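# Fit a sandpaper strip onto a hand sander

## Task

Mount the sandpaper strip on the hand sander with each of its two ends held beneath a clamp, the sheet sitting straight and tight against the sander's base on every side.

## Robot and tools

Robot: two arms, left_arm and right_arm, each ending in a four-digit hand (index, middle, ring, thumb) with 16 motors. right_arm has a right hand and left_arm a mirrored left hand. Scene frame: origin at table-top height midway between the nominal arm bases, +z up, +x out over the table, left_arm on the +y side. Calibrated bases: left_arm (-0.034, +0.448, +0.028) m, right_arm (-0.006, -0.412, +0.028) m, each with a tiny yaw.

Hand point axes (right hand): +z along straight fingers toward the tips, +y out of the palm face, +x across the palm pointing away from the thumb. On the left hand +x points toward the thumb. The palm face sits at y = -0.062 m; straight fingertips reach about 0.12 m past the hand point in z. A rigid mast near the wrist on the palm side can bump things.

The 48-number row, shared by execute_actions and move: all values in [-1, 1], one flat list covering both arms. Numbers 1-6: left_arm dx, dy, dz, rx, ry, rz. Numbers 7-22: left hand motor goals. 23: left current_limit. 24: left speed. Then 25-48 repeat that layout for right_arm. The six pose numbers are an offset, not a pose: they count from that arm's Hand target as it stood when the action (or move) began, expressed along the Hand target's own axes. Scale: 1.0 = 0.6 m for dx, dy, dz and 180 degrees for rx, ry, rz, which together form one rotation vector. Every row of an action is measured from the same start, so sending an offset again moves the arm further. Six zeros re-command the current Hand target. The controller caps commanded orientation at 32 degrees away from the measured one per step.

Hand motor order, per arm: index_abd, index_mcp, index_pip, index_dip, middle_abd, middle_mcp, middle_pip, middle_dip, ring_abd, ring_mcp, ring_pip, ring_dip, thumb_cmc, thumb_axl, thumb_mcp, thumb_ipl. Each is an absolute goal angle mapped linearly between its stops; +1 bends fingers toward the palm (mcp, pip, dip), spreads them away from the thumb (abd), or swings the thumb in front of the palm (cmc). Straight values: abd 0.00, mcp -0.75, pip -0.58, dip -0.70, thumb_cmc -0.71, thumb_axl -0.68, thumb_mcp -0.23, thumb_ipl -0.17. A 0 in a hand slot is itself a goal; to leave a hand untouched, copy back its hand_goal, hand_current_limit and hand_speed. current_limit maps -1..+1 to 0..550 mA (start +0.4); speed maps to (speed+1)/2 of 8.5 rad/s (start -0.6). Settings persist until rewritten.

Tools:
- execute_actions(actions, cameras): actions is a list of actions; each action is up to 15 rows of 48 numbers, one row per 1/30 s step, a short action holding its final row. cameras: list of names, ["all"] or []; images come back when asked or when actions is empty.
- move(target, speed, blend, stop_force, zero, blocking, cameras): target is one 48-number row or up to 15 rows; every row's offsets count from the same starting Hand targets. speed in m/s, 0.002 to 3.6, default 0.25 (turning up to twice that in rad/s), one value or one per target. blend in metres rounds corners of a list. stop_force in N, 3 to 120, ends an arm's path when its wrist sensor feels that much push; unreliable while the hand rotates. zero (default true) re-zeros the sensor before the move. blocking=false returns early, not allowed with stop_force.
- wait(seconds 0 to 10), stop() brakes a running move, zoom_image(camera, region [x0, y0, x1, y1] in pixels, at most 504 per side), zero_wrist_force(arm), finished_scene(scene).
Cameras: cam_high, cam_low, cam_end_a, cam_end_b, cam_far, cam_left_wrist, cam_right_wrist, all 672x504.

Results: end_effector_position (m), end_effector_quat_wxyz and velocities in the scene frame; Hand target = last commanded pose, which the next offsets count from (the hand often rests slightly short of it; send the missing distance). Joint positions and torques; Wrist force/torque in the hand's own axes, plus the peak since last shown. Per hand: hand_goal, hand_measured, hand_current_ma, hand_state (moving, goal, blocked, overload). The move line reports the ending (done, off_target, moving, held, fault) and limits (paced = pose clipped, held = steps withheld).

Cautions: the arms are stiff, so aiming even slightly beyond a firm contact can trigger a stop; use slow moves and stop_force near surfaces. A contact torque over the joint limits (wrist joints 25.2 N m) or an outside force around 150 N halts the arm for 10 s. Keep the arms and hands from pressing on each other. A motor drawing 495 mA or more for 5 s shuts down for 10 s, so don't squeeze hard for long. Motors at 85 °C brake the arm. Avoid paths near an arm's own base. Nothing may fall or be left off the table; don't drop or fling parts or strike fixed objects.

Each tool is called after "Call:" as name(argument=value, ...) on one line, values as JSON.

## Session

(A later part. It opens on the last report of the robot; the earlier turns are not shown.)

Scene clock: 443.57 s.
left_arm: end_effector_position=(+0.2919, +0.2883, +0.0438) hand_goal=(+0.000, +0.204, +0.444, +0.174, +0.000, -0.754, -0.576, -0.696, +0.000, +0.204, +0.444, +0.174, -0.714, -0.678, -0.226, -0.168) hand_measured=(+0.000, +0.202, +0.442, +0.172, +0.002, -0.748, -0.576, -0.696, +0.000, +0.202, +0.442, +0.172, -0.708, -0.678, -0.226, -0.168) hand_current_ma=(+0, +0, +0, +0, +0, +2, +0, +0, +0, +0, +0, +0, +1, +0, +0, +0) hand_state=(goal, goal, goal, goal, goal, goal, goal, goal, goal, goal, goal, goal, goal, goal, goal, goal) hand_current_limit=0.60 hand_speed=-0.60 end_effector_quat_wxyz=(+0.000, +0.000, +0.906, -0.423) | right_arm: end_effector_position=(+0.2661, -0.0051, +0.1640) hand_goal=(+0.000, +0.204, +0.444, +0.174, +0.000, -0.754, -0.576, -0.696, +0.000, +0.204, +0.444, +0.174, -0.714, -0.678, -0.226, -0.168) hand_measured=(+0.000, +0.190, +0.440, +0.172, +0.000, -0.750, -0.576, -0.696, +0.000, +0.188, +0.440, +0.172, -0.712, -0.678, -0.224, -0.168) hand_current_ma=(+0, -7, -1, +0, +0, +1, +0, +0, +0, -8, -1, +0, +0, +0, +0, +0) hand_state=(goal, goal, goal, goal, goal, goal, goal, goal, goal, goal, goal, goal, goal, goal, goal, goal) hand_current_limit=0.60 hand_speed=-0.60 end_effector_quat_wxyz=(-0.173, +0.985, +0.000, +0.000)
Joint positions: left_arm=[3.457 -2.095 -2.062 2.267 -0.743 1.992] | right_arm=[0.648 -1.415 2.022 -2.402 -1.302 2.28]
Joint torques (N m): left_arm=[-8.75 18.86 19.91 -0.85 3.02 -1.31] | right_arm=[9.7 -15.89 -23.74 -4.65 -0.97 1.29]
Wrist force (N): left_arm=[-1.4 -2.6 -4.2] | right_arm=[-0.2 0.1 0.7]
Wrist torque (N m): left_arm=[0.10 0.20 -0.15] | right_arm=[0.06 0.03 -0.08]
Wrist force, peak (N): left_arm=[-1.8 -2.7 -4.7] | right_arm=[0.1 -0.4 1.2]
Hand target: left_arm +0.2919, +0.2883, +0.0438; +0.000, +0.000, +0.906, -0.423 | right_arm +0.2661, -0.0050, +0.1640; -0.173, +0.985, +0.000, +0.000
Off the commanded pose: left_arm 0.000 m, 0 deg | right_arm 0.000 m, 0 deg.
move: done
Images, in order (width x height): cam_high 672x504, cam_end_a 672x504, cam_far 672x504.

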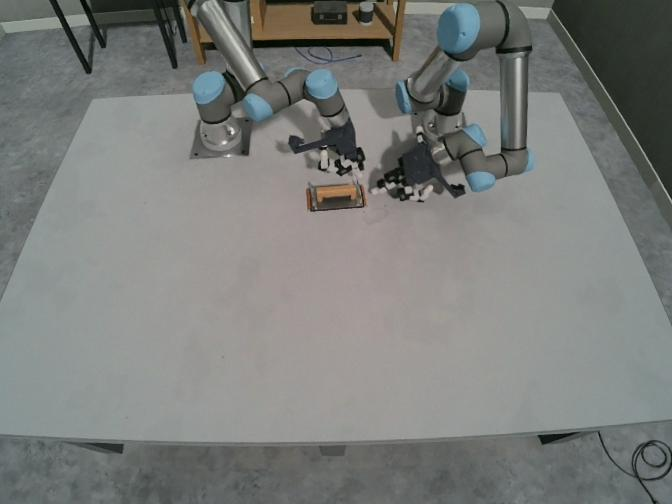

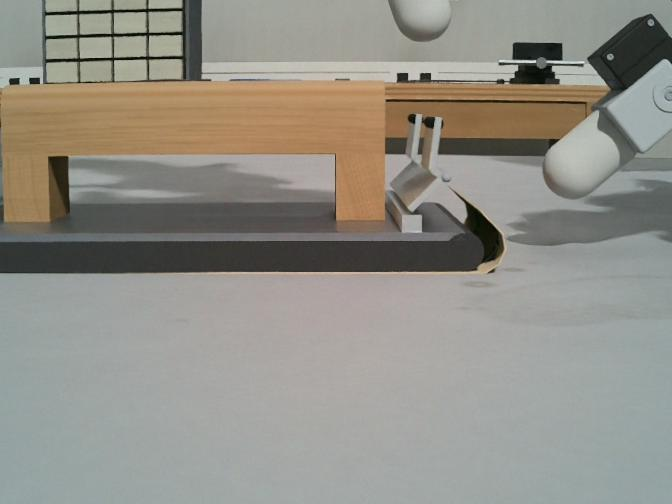

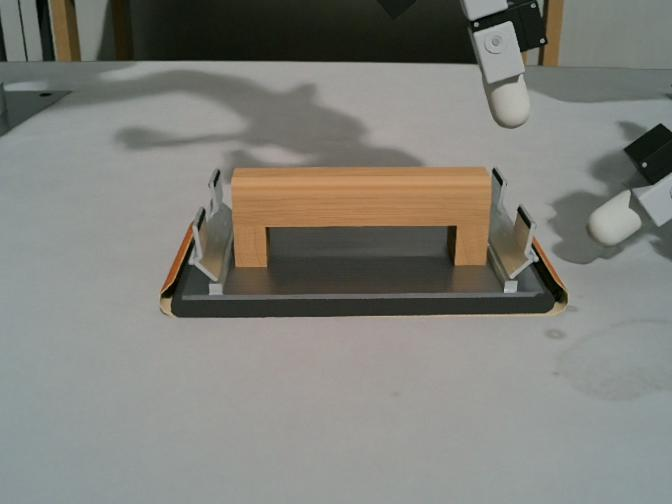

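Call:
move(target=[0, 0, 0, 0, 0, 0, 0, 0.205, 0.445, 0.174, 0, -0.7534, -0.5766, -0.6957, 0, 0.205, 0.445, 0.174, -0.714, -0.678, -0.226, -0.168, 0.6, -0.6, -0.02, 0.0057, 0.0157, 0, 0, 0, 0, 0.205, 0.445, 0.174, 0, -0.7534, -0.5766, -0.6957, 0, 0.205, 0.445, 0.174, -0.714, -0.678, -0.226, -0.168, 0.6, -0.6], speed=0.12, cameras=["cam_end_a", "cam_far"])

Call:
zoom_image(camera="cam_end_a", region=[340, 0, 672, 290])

Call:
zoom_image(camera="cam_far", region=[420, 100, 672, 330])

Scene clock: 484.47 s.
left_arm: end_effector_position=(+0.2919, +0.2883, +0.0438) hand_goal=(+0.000, +0.204, +0.444, +0.174, +0.000, -0.754, -0.576, -0.696, +0.000, +0.204, +0.444, +0.174, -0.714, -0.678, -0.226, -0.168) hand_measured=(+0.000, +0.202, +0.442, +0.172, +0.002, -0.748, -0.576, -0.696, +0.000, +0.202, +0.442, +0.172, -0.708, -0.678, -0.226, -0.168) hand_current_ma=(+0, +0, +0, +0, +0, +2, +0, +0, +0, +0, +0, +0, +1, +0, +0, +0) hand_state=(goal, goal, goal, goal, goal, goal, goal, goal, goal, goal, goal, goal, goal, goal, goal, goal) hand_current_limit=0.60 hand_speed=-0.60 end_effector_quat_wxyz=(+0.000, +0.000, +0.906, -0.423) | right_arm: end_effector_position=(+0.2542, -0.0050, +0.1540) hand_goal=(+0.000, +0.204, +0.444, +0.174, +0.000, -0.754, -0.576, -0.696, +0.000, +0.204, +0.444, +0.174, -0.714, -0.678, -0.226, -0.168) hand_measured=(+0.000, +0.190, +0.440, +0.172, +0.000, -0.750, -0.576, -0.696, +0.000, +0.188, +0.440, +0.172, -0.712, -0.678, -0.224, -0.168) hand_current_ma=(+0, -7, -1, +0, +0, +1, +0, +0, +0, -8, -1, +0, +0, +0, +0, +0) hand_state=(goal, goal, goal, goal, goal, goal, goal, goal, goal, goal, goal, goal, goal, goal, goal, goal) hand_current_limit=0.60 hand_speed=-0.60 end_effector_quat_wxyz=(-0.173, +0.985, +0.000, +0.000)
Joint positions: left_arm=[3.457 -2.095 -2.062 2.267 -0.743 1.992] | right_arm=[0.663 -1.414 2.053 -2.439 -1.305 2.296]
Joint torques (N m): left_arm=[-8.63 20.02 19.54 -0.95 2.48 -1.36] | right_arm=[10.29 -14.38 -12.97 -5.08 -1.28 1.77]
Wrist force (N): left_arm=[-1.8 -2.7 -4.3] | right_arm=[0.0 -0.1 0.8]
Wrist torque (N m): left_arm=[0.11 0.26 -0.19] | right_arm=[0.03 -0.03 -0.06]
Wrist force, peak (N): left_arm=[-1.8 -2.8 -4.5] | right_arm=[-0.3 -0.2 1.1]
Hand target: left_arm +0.2919, +0.2883, +0.0438; +0.000, +0.000, +0.906, -0.423 | right_arm +0.2541, -0.0050, +0.1539; -0.173, +0.985, +0.000, +0.000
Off the commanded pose: left_arm 0.000 m, 0 deg | right_arm 0.000 m, 0 deg.
move: done
Images, in order (width x height): cam_end_a 672x504, cam_far 672x504.

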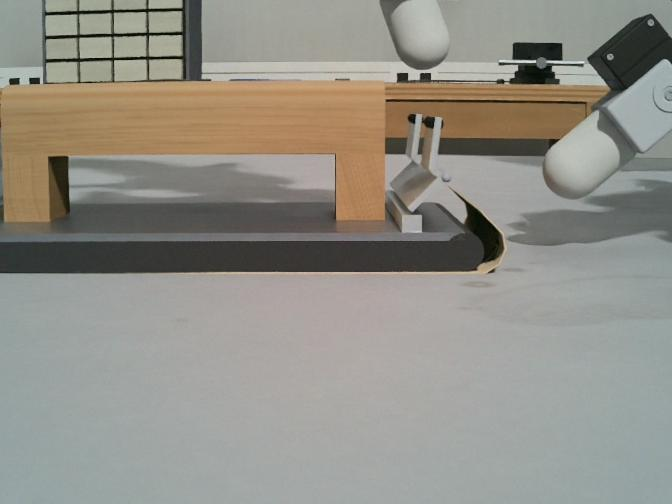

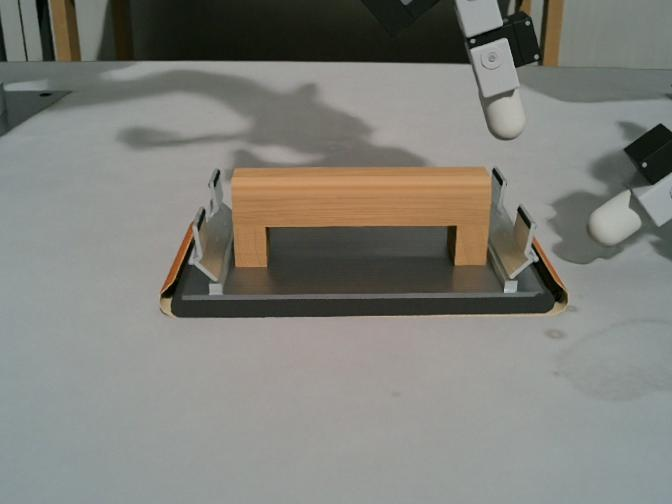

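Scaled by 1.518 from the camera's 672x504 image, which has a finer 960x720 frame.

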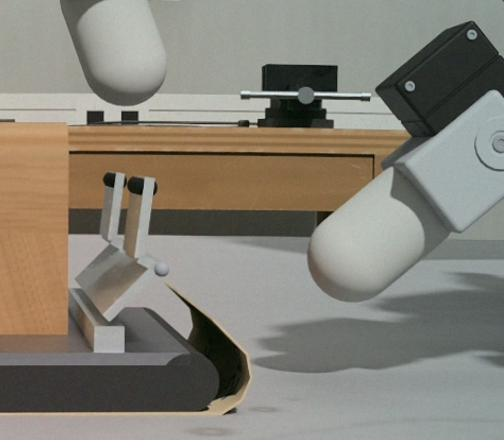

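Scaled by 2.000 from the camera's 672x504 image, which has a finer 960x720 frame.

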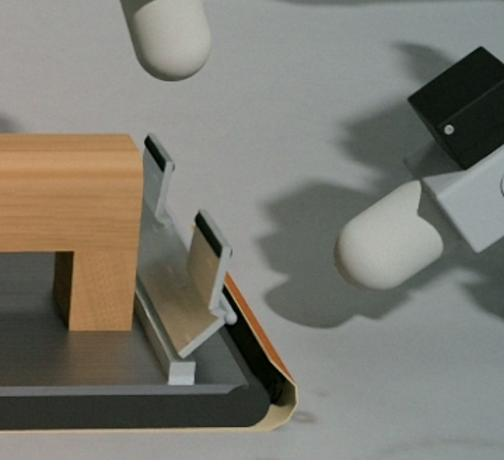

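Call:
move(target=[0.005, -0.0173, 0.024, 0, 0, 0, 0, 0.205, 0.445, 0.174, 0, -0.7534, -0.5766, -0.6957, 0, 0.205, 0.445, 0.174, -0.714, -0.678, -0.226, -0.168, 0.6, -0.6, 0, 0.0061, 0.012, 0, 0, 0, 0, 0.205, 0.445, 0.174, 0, -0.7534, -0.5766, -0.6957, 0, 0.205, 0.445, 0.174, -0.714, -0.678, -0.226, -0.168, 0.6, -0.6], speed=0.1, cameras=["cam_end_a", "cam_far"])

Call:
zoom_image(camera="cam_end_a", region=[380, 60, 600, 290])

Call:
zoom_image(camera="cam_far", region=[460, 100, 640, 330])

Scene clock: 503.67 s.
left_arm: end_effector_position=(+0.2888, +0.2706, +0.0425) hand_goal=(+0.000, +0.204, +0.444, +0.174, +0.000, -0.754, -0.576, -0.696, +0.000, +0.204, +0.444, +0.174, -0.714, -0.678, -0.226, -0.168) hand_measured=(+0.000, +0.202, +0.442, +0.172, +0.002, -0.748, -0.576, -0.696, +0.000, +0.202, +0.442, +0.172, -0.708, -0.678, -0.226, -0.168) hand_current_ma=(+0, +0, +0, +0, +0, +2, +0, +0, +0, +0, +0, +0, +1, +0, +0, +0) hand_state=(goal, goal, goal, goal, goal, goal, goal, goal, goal, goal, goal, goal, goal, goal, goal, goal) hand_current_limit=0.60 hand_speed=-0.60 end_effector_quat_wxyz=(+0.000, +0.000, +0.906, -0.423) | right_arm: end_effector_position=(+0.2541, -0.0060, +0.1459) hand_goal=(+0.000, +0.204, +0.444, +0.174, +0.000, -0.754, -0.576, -0.696, +0.000, +0.204, +0.444, +0.174, -0.714, -0.678, -0.226, -0.168) hand_measured=(+0.000, +0.190, +0.440, +0.172, +0.000, -0.750, -0.576, -0.696, +0.000, +0.188, +0.440, +0.172, -0.712, -0.678, -0.224, -0.168) hand_current_ma=(+0, -7, -1, +0, +0, +1, +0, +0, +0, -8, -1, +0, +0, +0, +0, +0) hand_state=(goal, goal, goal, goal, goal, goal, goal, goal, goal, goal, goal, goal, goal, goal, goal, goal) hand_current_limit=0.60 hand_speed=-0.60 end_effector_quat_wxyz=(-0.173, +0.985, +0.000, +0.000)
Joint positions: left_arm=[3.407 -2.088 -2.059 2.31 -0.729 1.92] | right_arm=[0.662 -1.403 2.065 -2.462 -1.305 2.295]
Joint torques (N m): left_arm=[-8.77 46.77 20.74 -1.21 2.89 -1.59] | right_arm=[-9.78 -13.97 -12.65 -4.64 1.93 -1.58]
Wrist force (N): left_arm=[-1.7 -2.7 -4.2] | right_arm=[-0.4 -0.1 1.0]
Wrist torque (N m): left_arm=[0.10 0.24 -0.18] | right_arm=[-0.01 0.01 0.02]
Wrist force, peak (N): left_arm=[-1.7 -2.7 -4.6] | right_arm=[-0.1 -0.3 1.3]
Hand target: left_arm +0.2888, +0.2706, +0.0425; +0.000, +0.000, +0.906, -0.423 | right_arm +0.2541, -0.0060, +0.1459; -0.173, +0.985, +0.000, +0.000
Off the commanded pose: left_arm 0.000 m, 0 deg | right_arm 0.000 m, 0 deg.
move: done
Images, in order (width x height): cam_end_a 672x504, cam_far 672x504.

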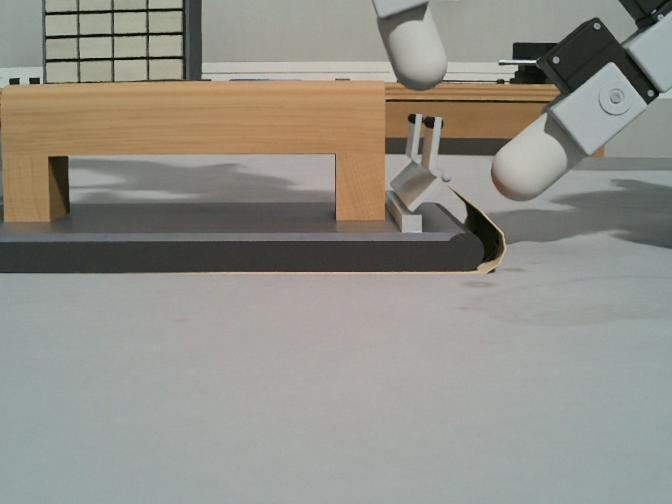

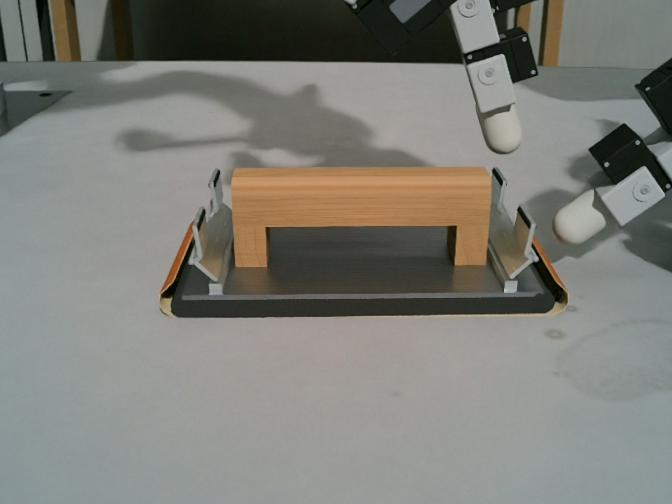

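Scaled by 2.191 from the camera's 672x504 image, which has a finer 960x720 frame.

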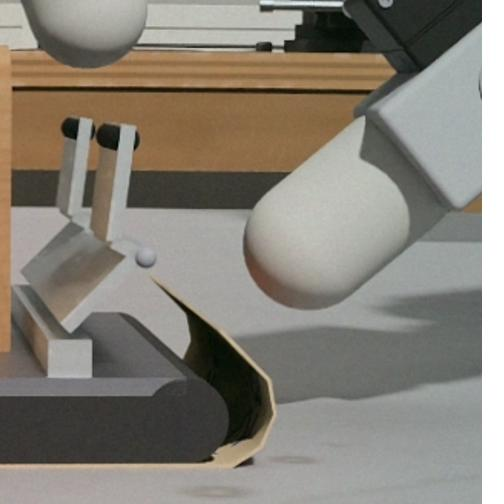

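Scaled by 2.191 from the camera's 672x504 image, which has a finer 960x720 frame.

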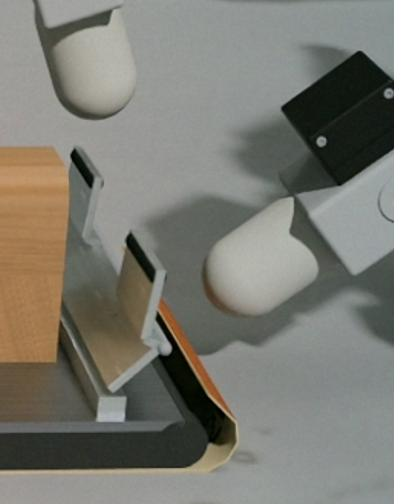

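Call:
move(target=[0, 0.0018, 0.0211, 0, 0, 0, 0, 0.205, 0.445, 0.174, 0, -0.7534, -0.5766, -0.6957, 0, 0.205, 0.445, 0.174, -0.714, -0.678, -0.226, -0.168, 0.6, -0.6, 0, 0, 0, 0, 0, 0, 0, 0.205, 0.445, 0.174, 0, -0.7534, -0.5766, -0.6957, 0, 0.205, 0.445, 0.174, -0.714, -0.678, -0.226, -0.168, 0.6, -0.6], speed=0.03, stop_force=5, cameras=["cam_end_a", "cam_far"])

Call:
zoom_image(camera="cam_end_a", region=[380, 60, 600, 290])

Call:
zoom_image(camera="cam_far", region=[460, 100, 640, 330])

Scene clock: 511.87 s.
left_arm: end_effector_position=(+0.2888, +0.2616, +0.0335) hand_goal=(+0.000, +0.204, +0.444, +0.174, +0.000, -0.754, -0.576, -0.696, +0.000, +0.204, +0.444, +0.174, -0.714, -0.678, -0.226, -0.168) hand_measured=(+0.000, +0.202, +0.442, +0.172, +0.002, -0.752, -0.576, -0.696, +0.000, +0.202, +0.442, +0.172, -0.708, -0.678, -0.226, -0.168) hand_current_ma=(+0, +0, +0, +0, +0, +0, +0, +0, +0, +0, +0, +0, +1, +0, +0, +0) hand_state=(goal, goal, goal, goal, goal, goal, goal, goal, goal, goal, goal, goal, goal, goal, goal, goal) hand_current_limit=0.60 hand_speed=-0.60 end_effector_quat_wxyz=(+0.000, +0.000, +0.906, -0.423) | right_arm: end_effector_position=(+0.2541, -0.0060, +0.1459) hand_goal=(+0.000, +0.204, +0.444, +0.174, +0.000, -0.754, -0.576, -0.696, +0.000, +0.204, +0.444, +0.174, -0.714, -0.678, -0.226, -0.168) hand_measured=(+0.000, +0.190, +0.440, +0.172, +0.000, -0.750, -0.576, -0.696, +0.000, +0.188, +0.440, +0.172, -0.712, -0.678, -0.224, -0.168) hand_current_ma=(+0, -7, -1, +0, +0, +1, +0, +0, +0, -8, -1, +0, +0, +0, +0, +0) hand_state=(goal, goal, goal, goal, goal, goal, goal, goal, goal, goal, goal, goal, goal, goal, goal, goal) hand_current_limit=0.60 hand_speed=-0.60 end_effector_quat_wxyz=(-0.173, +0.985, +0.000, +0.000)
Joint positions: left_arm=[3.379 -2.105 -2.053 2.351 -0.722 1.88] | right_arm=[0.662 -1.402 2.065 -2.462 -1.305 2.295]
Joint torques (N m): left_arm=[-9.63 19.56 19.11 -0.77 2.75 -1.47] | right_arm=[-9.2 -13.65 -10.96 -4.65 1.77 -1.43]
Wrist force (N): left_arm=[-1.8 -3.0 -4.9] | right_arm=[-0.4 -0.1 0.6]
Wrist torque (N m): left_arm=[0.22 0.22 -0.18] | right_arm=[0.04 0.02 0.03]
Wrist force, peak (N): left_arm=[-1.8 -3.0 -4.9] | right_arm=[-0.5 -0.3 1.1]
Hand target: left_arm +0.2888, +0.2616, +0.0335; +0.000, +0.000, +0.906, -0.423 | right_arm +0.2541, -0.0060, +0.1459; -0.173, +0.985, +0.000, +0.000
Off the commanded pose: left_arm 0.000 m, 0 deg | right_arm 0.000 m, 0 deg.
move: done
Images, in order (width x height): cam_end_a 672x504, cam_far 672x504.

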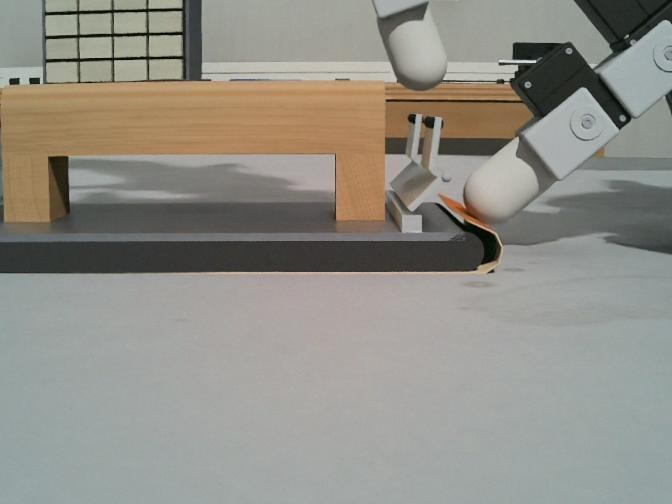

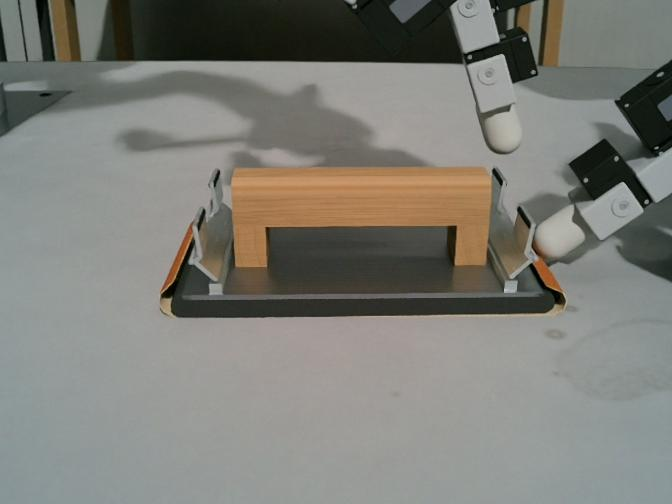

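Scaled by 2.191 from the camera's 672x504 image, which has a finer 960x720 frame.

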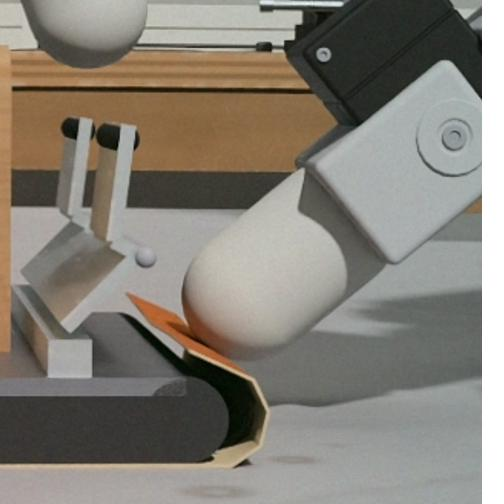

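Scaled by 2.191 from the camera's 672x504 image, which has a finer 960x720 frame.

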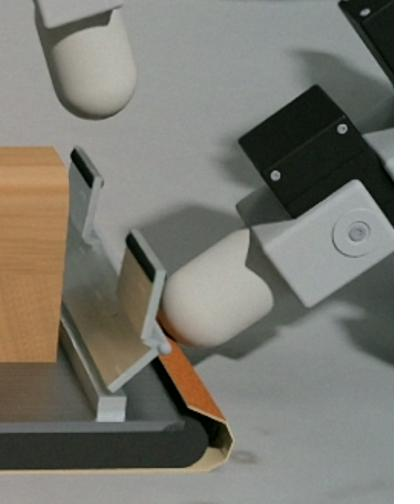

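Call:
move(target=[[0, 0.015, -0.0179, 0, 0, 0, 0, 0.205, 0.445, 0.174, 0, -0.7534, -0.5766, -0.6957, 0, 0.205, 0.445, 0.174, -0.714, -0.678, -0.226, -0.168, 0.6, -0.6, 0, 0, 0, 0, 0, 0, 0, 0.205, 0.445, 0.174, 0, -0.7534, -0.5766, -0.6957, 0, 0.205, 0.445, 0.174, -0.714, -0.678, -0.226, -0.168, 0.6, -0.6], [0, 0.0239, -0.0104, 0, 0, 0, 0, 0.205, 0.445, 0.174, 0, -0.7534, -0.5766, -0.6957, 0, 0.205, 0.445, 0.174, -0.714, -0.678, -0.226, -0.168, 0.6, -0.6, 0, 0, 0, 0, 0, 0, 0, 0.205, 0.445, 0.174, 0, -0.7534, -0.5766, -0.6957, 0, 0.205, 0.445, 0.174, -0.714, -0.678, -0.226, -0.168, 0.6, -0.6], [0, 0.0095, 0.0068, 0, 0, 0, 0, 0.205, 0.445, 0.174, 0, -0.7534, -0.5766, -0.6957, 0, 0.205, 0.445, 0.174, -0.714, -0.678, -0.226, -0.168, 0.6, -0.6, 0, 0, 0, 0, 0, 0, 0, 0.205, 0.445, 0.174, 0, -0.7534, -0.5766, -0.6957, 0, 0.205, 0.445, 0.174, -0.714, -0.678, -0.226, -0.168, 0.6, -0.6]], speed=[0.06, 0.05, 0.03], blend=[0.003, 0.003, 0], cameras=["cam_end_a", "cam_far"])

Call:
zoom_image(camera="cam_end_a", region=[380, 60, 600, 290])

Call:
zoom_image(camera="cam_far", region=[460, 100, 640, 330])

Scene clock: 542.13 s.
left_arm: end_effector_position=(+0.2888, +0.2622, +0.0265) hand_goal=(+0.000, +0.204, +0.444, +0.174, +0.000, -0.754, -0.576, -0.696, +0.000, +0.204, +0.444, +0.174, -0.714, -0.678, -0.226, -0.168) hand_measured=(+0.000, +0.202, +0.442, +0.172, +0.000, -0.752, -0.576, -0.696, +0.000, +0.202, +0.442, +0.172, -0.708, -0.678, -0.226, -0.168) hand_current_ma=(+0, +0, +0, +0, +0, +0, +0, +0, +0, +0, +0, +0, +1, +0, +0, +0) hand_state=(goal, goal, goal, goal, goal, goal, goal, goal, goal, goal, goal, goal, goal, goal, goal, goal) hand_current_limit=0.60 hand_speed=-0.60 end_effector_quat_wxyz=(+0.000, +0.000, +0.906, -0.423) | right_arm: end_effector_position=(+0.2541, -0.0060, +0.1459) hand_goal=(+0.000, +0.204, +0.444, +0.174, +0.000, -0.754, -0.576, -0.696, +0.000, +0.204, +0.444, +0.174, -0.714, -0.678, -0.226, -0.168) hand_measured=(+0.000, +0.190, +0.440, +0.172, +0.000, -0.750, -0.576, -0.696, +0.000, +0.188, +0.440, +0.172, -0.712, -0.678, -0.224, -0.168) hand_current_ma=(+0, -7, -1, +0, +0, +1, +0, +0, +0, -8, -1, +0, +0, +0, +0, +0) hand_state=(goal, goal, goal, goal, goal, goal, goal, goal, goal, goal, goal, goal, goal, goal, goal, goal) hand_current_limit=0.60 hand_speed=-0.60 end_effector_quat_wxyz=(-0.173, +0.985, +0.000, +0.000)
Joint positions: left_arm=[3.381 -2.121 -2.055 2.367 -0.723 1.883] | right_arm=[0.662 -1.402 2.065 -2.462 -1.305 2.295]
Joint torques (N m): left_arm=[-9.45 46.67 18.54 -0.9 2.84 -1.23] | right_arm=[-9.66 -13.41 -10.57 -4.33 1.85 -1.48]
Wrist force (N): left_arm=[-2.0 -2.4 -6.1] | right_arm=[-0.3 -0.1 1.0]
Wrist torque (N m): left_arm=[0.34 0.18 -0.19] | right_arm=[0.01 0.00 0.04]
Wrist force, peak (N): left_arm=[-2.1 -3.3 -6.9] | right_arm=[-0.3 -0.3 1.2]
Hand target: left_arm +0.2888, +0.2621, +0.0265; +0.000, +0.000, +0.906, -0.423 | right_arm +0.2541, -0.0060, +0.1459; -0.173, +0.985, +0.000, +0.000
Off the commanded pose: left_arm 0.000 m, 0 deg | right_arm 0.000 m, 0 deg.
move: done
Images, in order (width x height): cam_end_a 672x504, cam_far 672x504.

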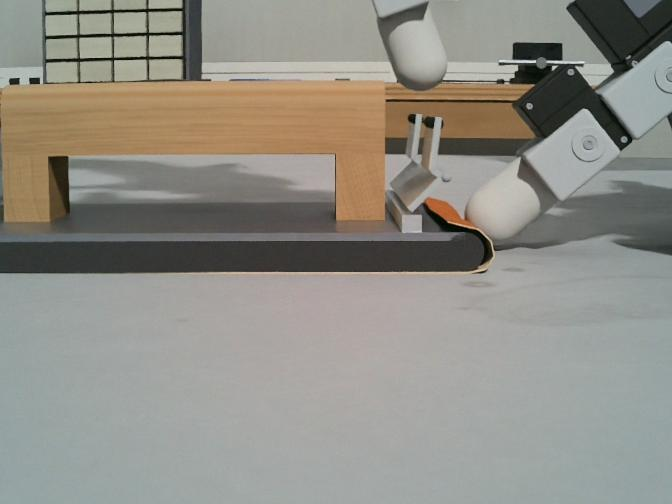

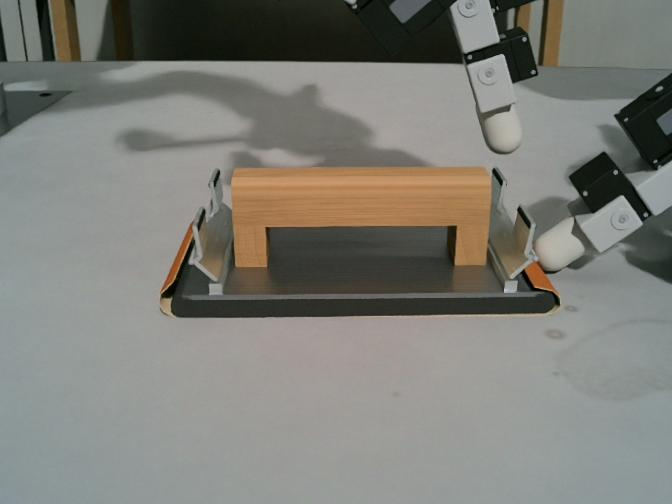

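Scaled by 2.191 from the camera's 672x504 image, which has a finer 960x720 frame.

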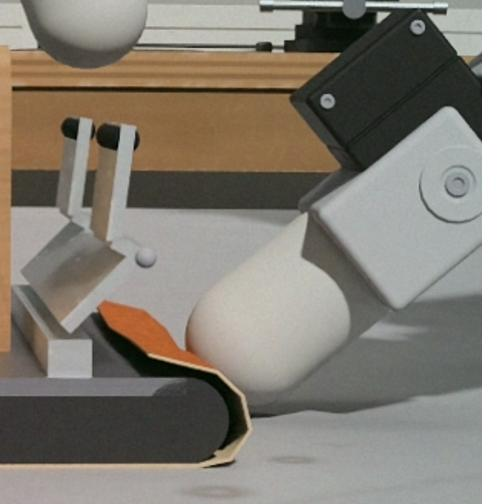

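Scaled by 2.191 from the camera's 672x504 image, which has a finer 960x720 frame.

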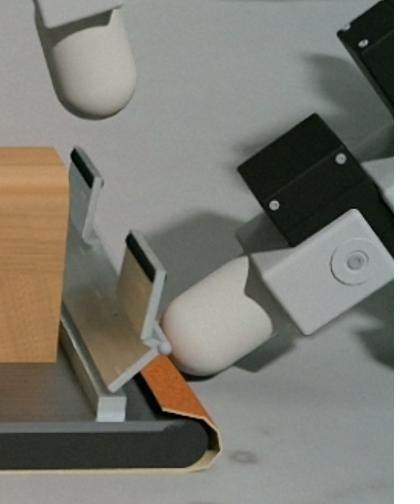

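Call:
move(target=[0, -0.0016, 0.0019, 0, 0, 0, 0, 0.205, 0.445, 0.174, 0, -0.7534, -0.5766, -0.6957, 0, 0.205, 0.445, 0.174, -0.714, -0.678, -0.226, -0.168, 0.6, -0.6, 0, 0, 0, 0, 0, 0, 0, 0.205, 0.445, 0.174, 0, -0.7534, -0.5766, -0.6957, 0, 0.205, 0.445, 0.174, -0.714, -0.678, -0.226, -0.168, 0.6, -0.6], speed=0.03, cameras=["cam_end_a", "cam_end_b", "cam_far"])

Call:
zoom_image(camera="cam_end_a", region=[400, 150, 540, 290])

Scene clock: 552.23 s.
left_arm: end_effector_position=(+0.2888, +0.2607, +0.0265) hand_goal=(+0.000, +0.204, +0.444, +0.174, +0.000, -0.754, -0.576, -0.696, +0.000, +0.204, +0.444, +0.174, -0.714, -0.678, -0.226, -0.168) hand_measured=(+0.000, +0.202, +0.442, +0.172, +0.002, -0.752, -0.578, -0.696, +0.000, +0.202, +0.442, +0.172, -0.708, -0.678, -0.226, -0.168) hand_current_ma=(+0, +0, +0, +0, +0, +0, +0, +0, +0, +0, +0, +0, +1, +0, +0, +0) hand_state=(goal, goal, goal, goal, goal, goal, goal, goal, goal, goal, goal, goal, goal, goal, goal, goal) hand_current_limit=0.60 hand_speed=-0.60 end_effector_quat_wxyz=(+0.000, +0.000, +0.906, -0.423) | right_arm: end_effector_position=(+0.2541, -0.0060, +0.1459) hand_goal=(+0.000, +0.204, +0.444, +0.174, +0.000, -0.754, -0.576, -0.696, +0.000, +0.204, +0.444, +0.174, -0.714, -0.678, -0.226, -0.168) hand_measured=(+0.000, +0.190, +0.440, +0.172, +0.000, -0.750, -0.576, -0.696, +0.000, +0.188, +0.440, +0.172, -0.712, -0.678, -0.224, -0.168) hand_current_ma=(+0, -7, -1, +0, +0, +1, +0, +0, +0, -8, -1, +0, +0, +0, +0, +0) hand_state=(goal, goal, goal, goal, goal, goal, goal, goal, goal, goal, goal, goal, goal, goal, goal, goal) hand_current_limit=0.60 hand_speed=-0.60 end_effector_quat_wxyz=(-0.173, +0.985, +0.000, +0.000)
Joint positions: left_arm=[3.377 -2.12 -2.054 2.37 -0.722 1.876] | right_arm=[0.662 -1.402 2.065 -2.462 -1.305 2.295]
Joint torques (N m): left_arm=[-11.16 44.92 18.46 -0.47 3.12 -1.41] | right_arm=[-9.8 -16.1 -11.41 -4.62 1.78 -1.12]
Wrist force (N): left_arm=[-2.2 -2.5 -9.8] | right_arm=[-0.4 -0.2 1.0]
Wrist torque (N m): left_arm=[0.60 0.11 -0.21] | right_arm=[0.00 0.01 0.03]
Wrist force, peak (N): left_arm=[-2.0 -3.3 -10.3] | right_arm=[-0.2 0.1 1.3]
Hand target: left_arm +0.2888, +0.2606, +0.0265; +0.000, +0.000, +0.906, -0.423 | right_arm +0.2541, -0.0060, +0.1459; -0.173, +0.985, +0.000, +0.000
Off the commanded pose: left_arm 0.000 m, 0 deg | right_arm 0.000 m, 0 deg.
move: done
Images, in order (width x height): cam_end_a 672x504, cam_end_b 672x504, cam_far 672x504.

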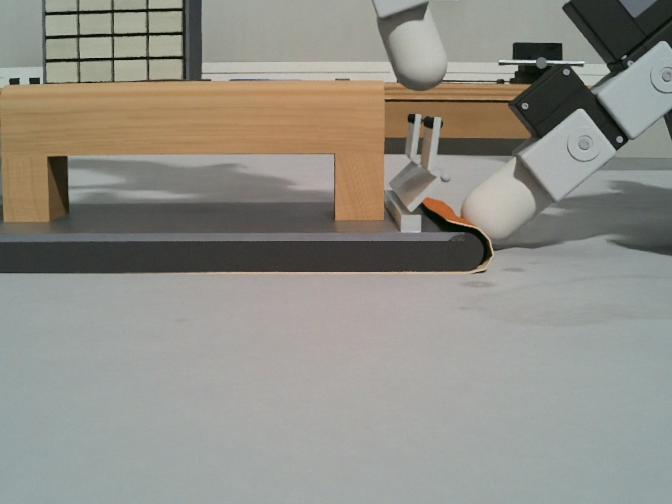

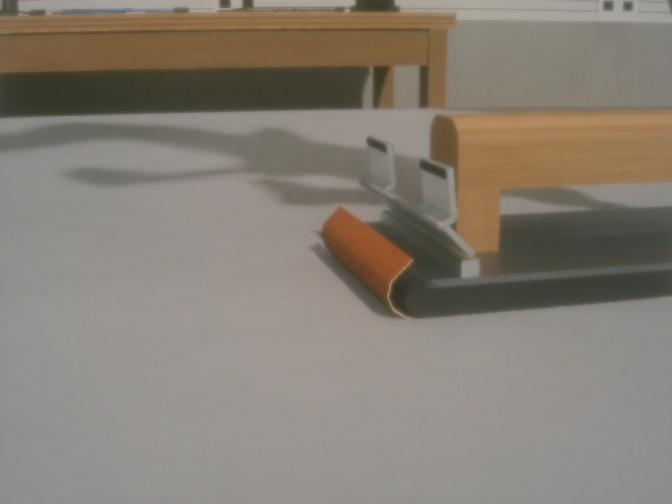

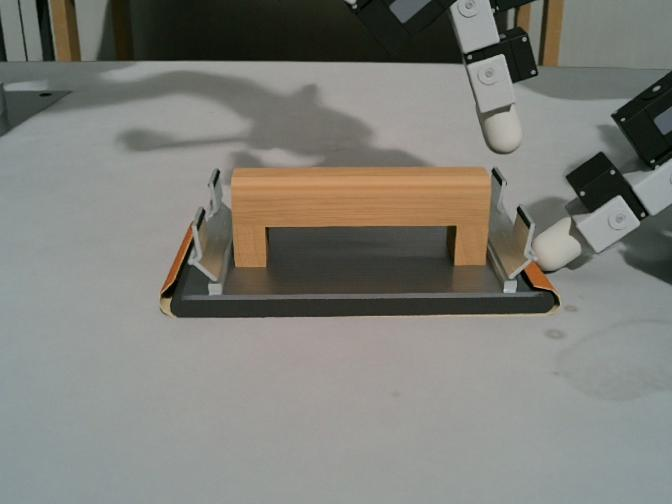

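Scaled by 3.600 from the camera's 672x504 image, which has a finer 960x720 frame.

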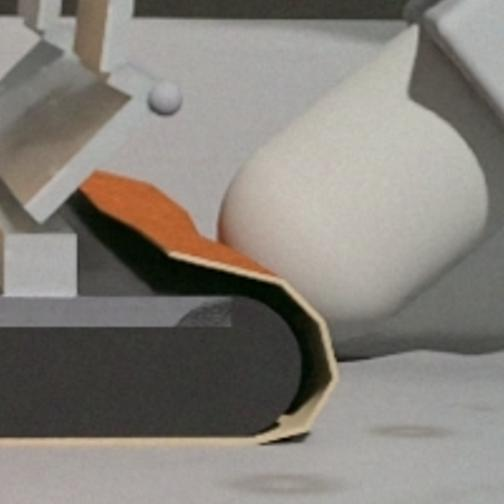

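Call:
move(target=[0, -0.0053, -0.0005, 0, 0, 0, 0, 0.205, 0.445, 0.174, 0, -0.7534, -0.5766, -0.6957, 0, 0.205, 0.445, 0.174, -0.714, -0.678, -0.226, -0.168, 0.6, -0.6, 0, 0, 0, 0, 0, 0, 0, 0.205, 0.445, 0.174, 0, -0.7534, -0.5766, -0.6957, 0, 0.205, 0.445, 0.174, -0.714, -0.678, -0.226, -0.168, 0.6, -0.6], speed=0.03, cameras=["cam_end_a", "cam_far"])

Call:
zoom_image(camera="cam_end_a", region=[400, 150, 540, 290])

Call:
zoom_image(camera="cam_far", region=[470, 150, 610, 330])

Scene clock: 573.00 s.
left_arm: end_effector_position=(+0.2888, +0.2588, +0.0291) hand_goal=(+0.000, +0.204, +0.444, +0.174, +0.000, -0.754, -0.576, -0.696, +0.000, +0.204, +0.444, +0.174, -0.714, -0.678, -0.226, -0.168) hand_measured=(+0.000, +0.202, +0.442, +0.172, +0.002, -0.742, -0.572, -0.696, +0.000, +0.202, +0.442, +0.172, -0.708, -0.678, -0.226, -0.168) hand_current_ma=(+0, +0, +0, +0, +0, +7, +1, +0, +0, +0, +0, +0, +1, +0, +0, +0) hand_state=(goal, goal, goal, goal, goal, goal, goal, goal, goal, goal, goal, goal, goal, goal, goal, goal) hand_current_limit=0.60 hand_speed=-0.60 end_effector_quat_wxyz=(+0.000, +0.000, +0.906, -0.423) | right_arm: end_effector_position=(+0.2541, -0.0060, +0.1459) hand_goal=(+0.000, +0.204, +0.444, +0.174, +0.000, -0.754, -0.576, -0.696, +0.000, +0.204, +0.444, +0.174, -0.714, -0.678, -0.226, -0.168) hand_measured=(+0.000, +0.190, +0.440, +0.172, +0.000, -0.750, -0.576, -0.696, +0.000, +0.188, +0.440, +0.172, -0.712, -0.678, -0.224, -0.168) hand_current_ma=(+0, -7, -1, +0, +0, +1, +0, +0, +0, -8, -1, +0, +0, +0, +0, +0) hand_state=(goal, goal, goal, goal, goal, goal, goal, goal, goal, goal, goal, goal, goal, goal, goal, goal) hand_current_limit=0.60 hand_speed=-0.60 end_effector_quat_wxyz=(-0.173, +0.985, +0.000, +0.000)
Joint positions: left_arm=[3.371 -2.114 -2.052 2.368 -0.72 1.868] | right_arm=[0.662 -1.402 2.065 -2.462 -1.305 2.295]
Joint torques (N m): left_arm=[-9.74 47.04 19.1 -4.29 3.27 -1.51] | right_arm=[-8.57 -13.51 -11.42 -4.5 1.91 -0.93]
Wrist force (N): left_arm=[-2.0 -2.3 -7.8] | right_arm=[-0.3 -0.3 0.8]
Wrist torque (N m): left_arm=[0.38 0.18 -0.21] | right_arm=[-0.01 0.02 0.03]
Wrist force, peak (N): left_arm=[-2.1 -3.2 -10.5] | right_arm=[-0.3 -0.2 1.2]
Hand target: left_arm +0.2888, +0.2588, +0.0292; +0.000, +0.000, +0.906, -0.423 | right_arm +0.2541, -0.0060, +0.1459; -0.173, +0.985, +0.000, +0.000
Off the commanded pose: left_arm 0.000 m, 0 deg | right_arm 0.000 m, 0 deg.
move: done
Images, in order (width x height): cam_end_a 672x504, cam_far 672x504.

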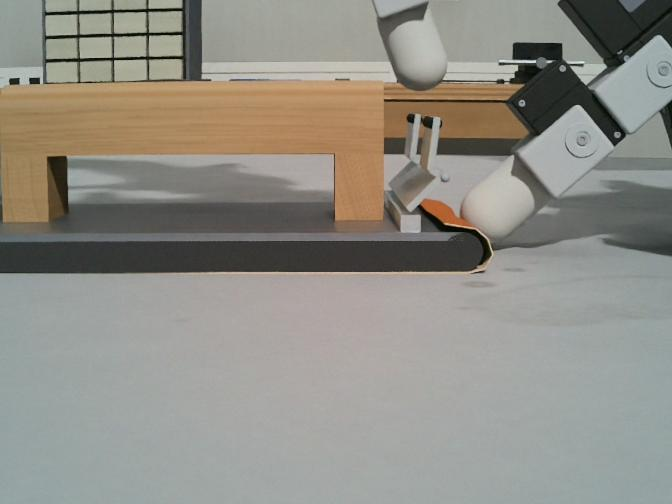

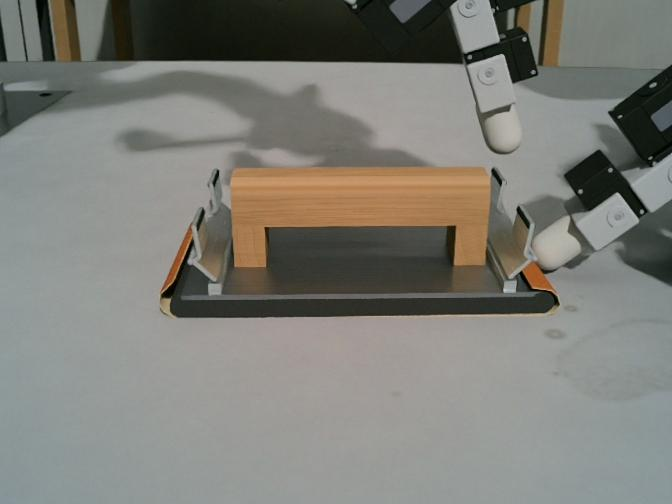

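Scaled by 3.600 from the camera's 672x504 image, which has a finer 960x720 frame.

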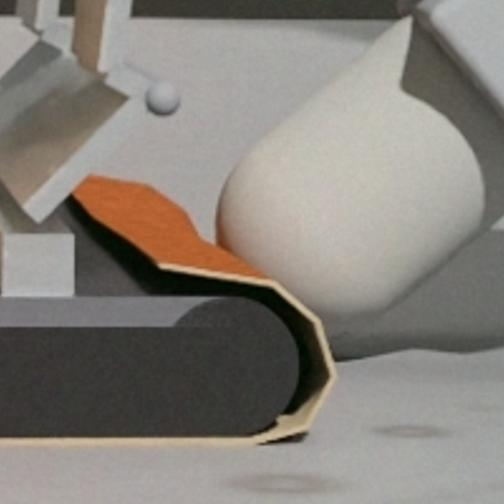

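Scaled by 2.800 from the camera's 672x504 image, which has a finer 960x720 frame.

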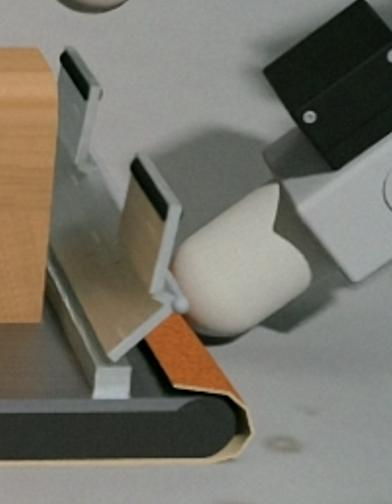

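Call:
move(target=[[0, 0.009, -0.0107, 0, 0, 0, 0, 0.205, 0.445, 0.174, 0, -0.7534, -0.5766, -0.6957, 0, 0.205, 0.445, 0.174, -0.714, -0.678, -0.226, -0.168, 0.6, -0.6, 0, -0.0114, -0.0313, 0, 0, 0, 0, 0.205, 0.445, 0.174, 0, -0.7534, -0.5766, -0.6957, 0, 0.205, 0.445, 0.174, -0.714, -0.678, -0.226, -0.168, 0.6, -0.6], [0, 0.015, -0.0179, 0, 0, 0, 0, 0.205, 0.445, 0.174, 0, -0.7534, -0.5766, -0.6957, 0, 0.205, 0.445, 0.174, -0.714, -0.678, -0.226, -0.168, 0.6, -0.6, 0.0383, 0.0915, -0.0837, 0, 0, 0, 0, 0.205, 0.445, 0.174, 0, -0.7534, -0.5766, -0.6957, 0, 0.205, 0.445, 0.174, -0.714, -0.678, -0.226, -0.168, 0.6, -0.6]], speed=[0.08, 0.12], blend=[0.005, 0], cameras=["cam_high", "cam_end_a", "cam_far"])

Call:
zoom_image(camera="cam_far", region=[200, 50, 620, 330])

Call:
zoom_image(camera="cam_end_a", region=[380, 60, 600, 290])

Scene clock: 635.20 s.
left_arm: end_effector_position=(+0.2888, +0.2728, +0.0292) hand_goal=(+0.000, +0.204, +0.444, +0.174, +0.000, -0.754, -0.576, -0.696, +0.000, +0.204, +0.444, +0.174, -0.714, -0.678, -0.226, -0.168) hand_measured=(+0.000, +0.202, +0.442, +0.172, +0.000, -0.742, -0.574, -0.696, +0.000, +0.202, +0.442, +0.172, -0.708, -0.678, -0.226, -0.168) hand_current_ma=(+0, +0, +0, +0, +0, +5, +0, +0, +0, +0, +0, +0, +1, +0, +0, +0) hand_state=(goal, goal, goal, goal, goal, goal, goal, goal, goal, goal, goal, goal, goal, goal, goal, goal) hand_current_limit=0.60 hand_speed=-0.60 end_effector_quat_wxyz=(+0.000, +0.000, +0.906, -0.423) | right_arm: end_effector_position=(+0.2770, -0.0747, +0.1744) hand_goal=(+0.000, +0.204, +0.444, +0.174, +0.000, -0.754, -0.576, -0.696, +0.000, +0.204, +0.444, +0.174, -0.714, -0.678, -0.226, -0.168) hand_measured=(+0.000, +0.190, +0.440, +0.172, +0.000, -0.750, -0.576, -0.696, +0.000, +0.188, +0.440, +0.172, -0.712, -0.678, -0.224, -0.168) hand_current_ma=(+0, -7, -1, +0, +0, +1, +0, +0, +0, -8, -1, +0, +0, +0, +0, +0) hand_state=(goal, goal, goal, goal, goal, goal, goal, goal, goal, goal, goal, goal, goal, goal, goal, goal) hand_current_limit=0.60 hand_speed=-0.60 end_effector_quat_wxyz=(-0.173, +0.985, +0.000, +0.000)
Joint positions: left_arm=[3.413 -2.119 -2.063 2.339 -0.731 1.93] | right_arm=[0.51 -1.548 2.127 -2.335 -1.274 2.14]
Joint torques (N m): left_arm=[12.54 17.71 -5.99 -4.47 0.27 1.67] | right_arm=[-10.44 -30.69 -12.74 -2.2 1.85 -1.77]
Wrist force (N): left_arm=[-1.7 -2.6 -4.1] | right_arm=[-0.2 0.2 0.7]
Wrist torque (N m): left_arm=[0.11 0.23 -0.28] | right_arm=[0.07 0.02 0.02]
Wrist force, peak (N): left_arm=[-1.8 -2.8 -8.3] | right_arm=[0.0 0.4 1.6]
Hand target: left_arm +0.2888, +0.2728, +0.0292; +0.000, +0.000, +0.906, -0.423 | right_arm +0.2771, -0.0748, +0.1744; -0.173, +0.985, +0.000, +0.000
Off the commanded pose: left_arm 0.000 m, 0 deg | right_arm 0.000 m, 0 deg.
move: done
Images, in order (width x height): cam_high 672x504, cam_end_a 672x504, cam_far 672x504.

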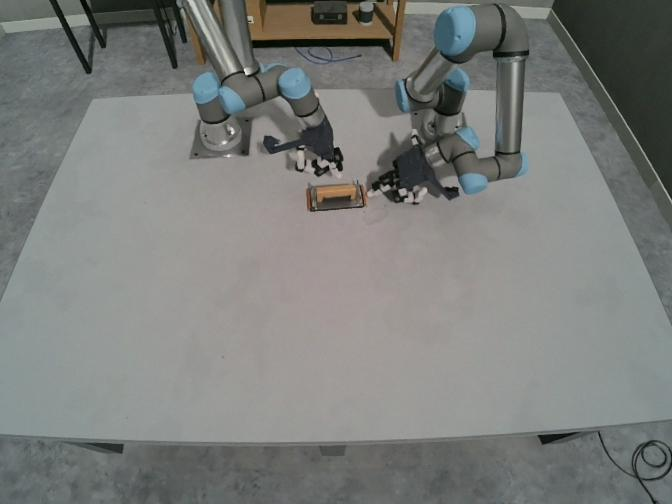

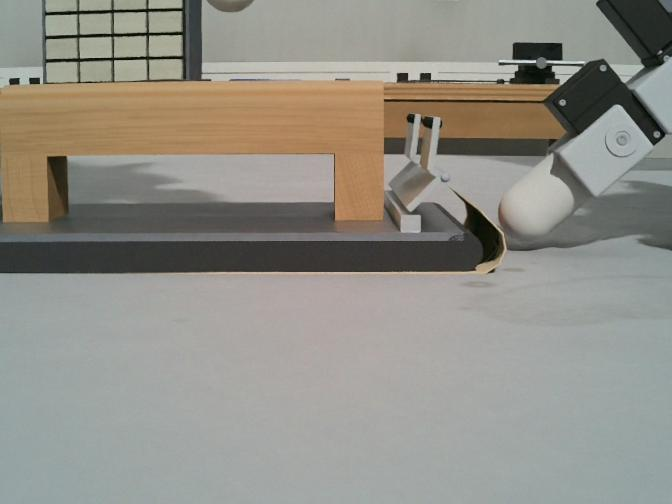

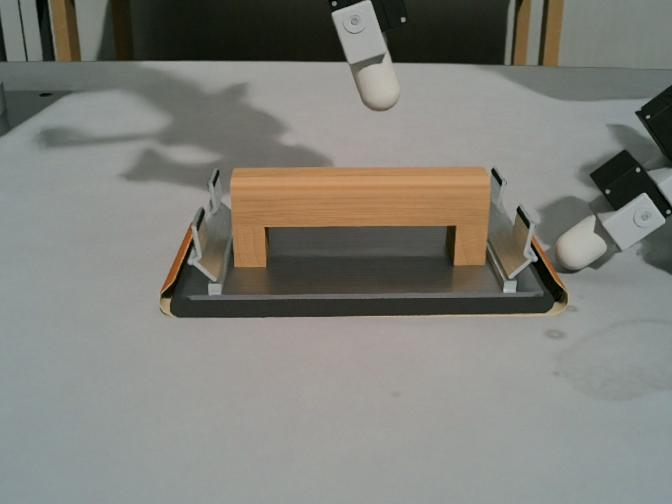

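Scaled by 1.200 from the camera's 672x504 image, which has a finer 960x720 frame.

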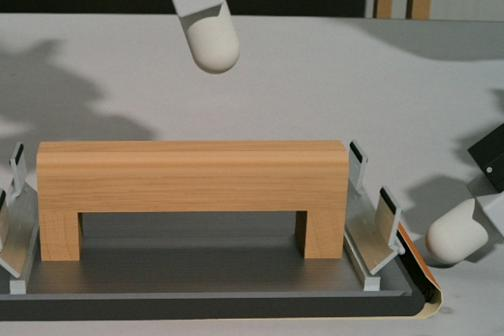

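Scaled by 2.191 from the camera's 672x504 image, which has a finer 960x720 frame.

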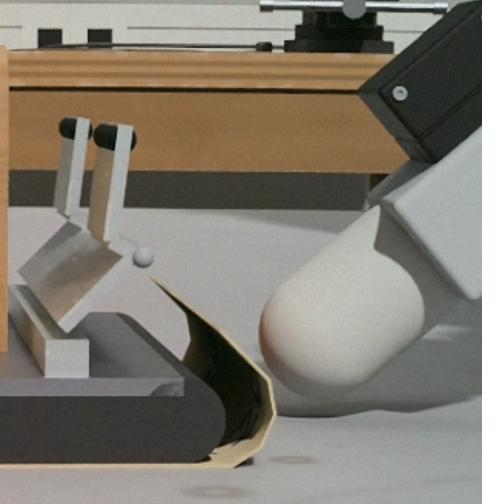

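Call:
zoom_image(camera="cam_high", region=[290, 130, 420, 230])

Call:
zoom_image(camera="cam_low", region=[200, 220, 360, 310])

Scaled by 3.877 from the camera's 672x504 image, which has a finer 960x720 frame.

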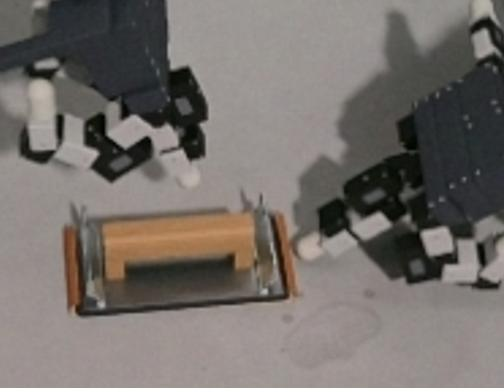

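This scene's latest camera images include none from cam_low. They are from: cam_high, cam_end_a, cam_far. cam_low's image comes with the result of a call that names it in "cameras".


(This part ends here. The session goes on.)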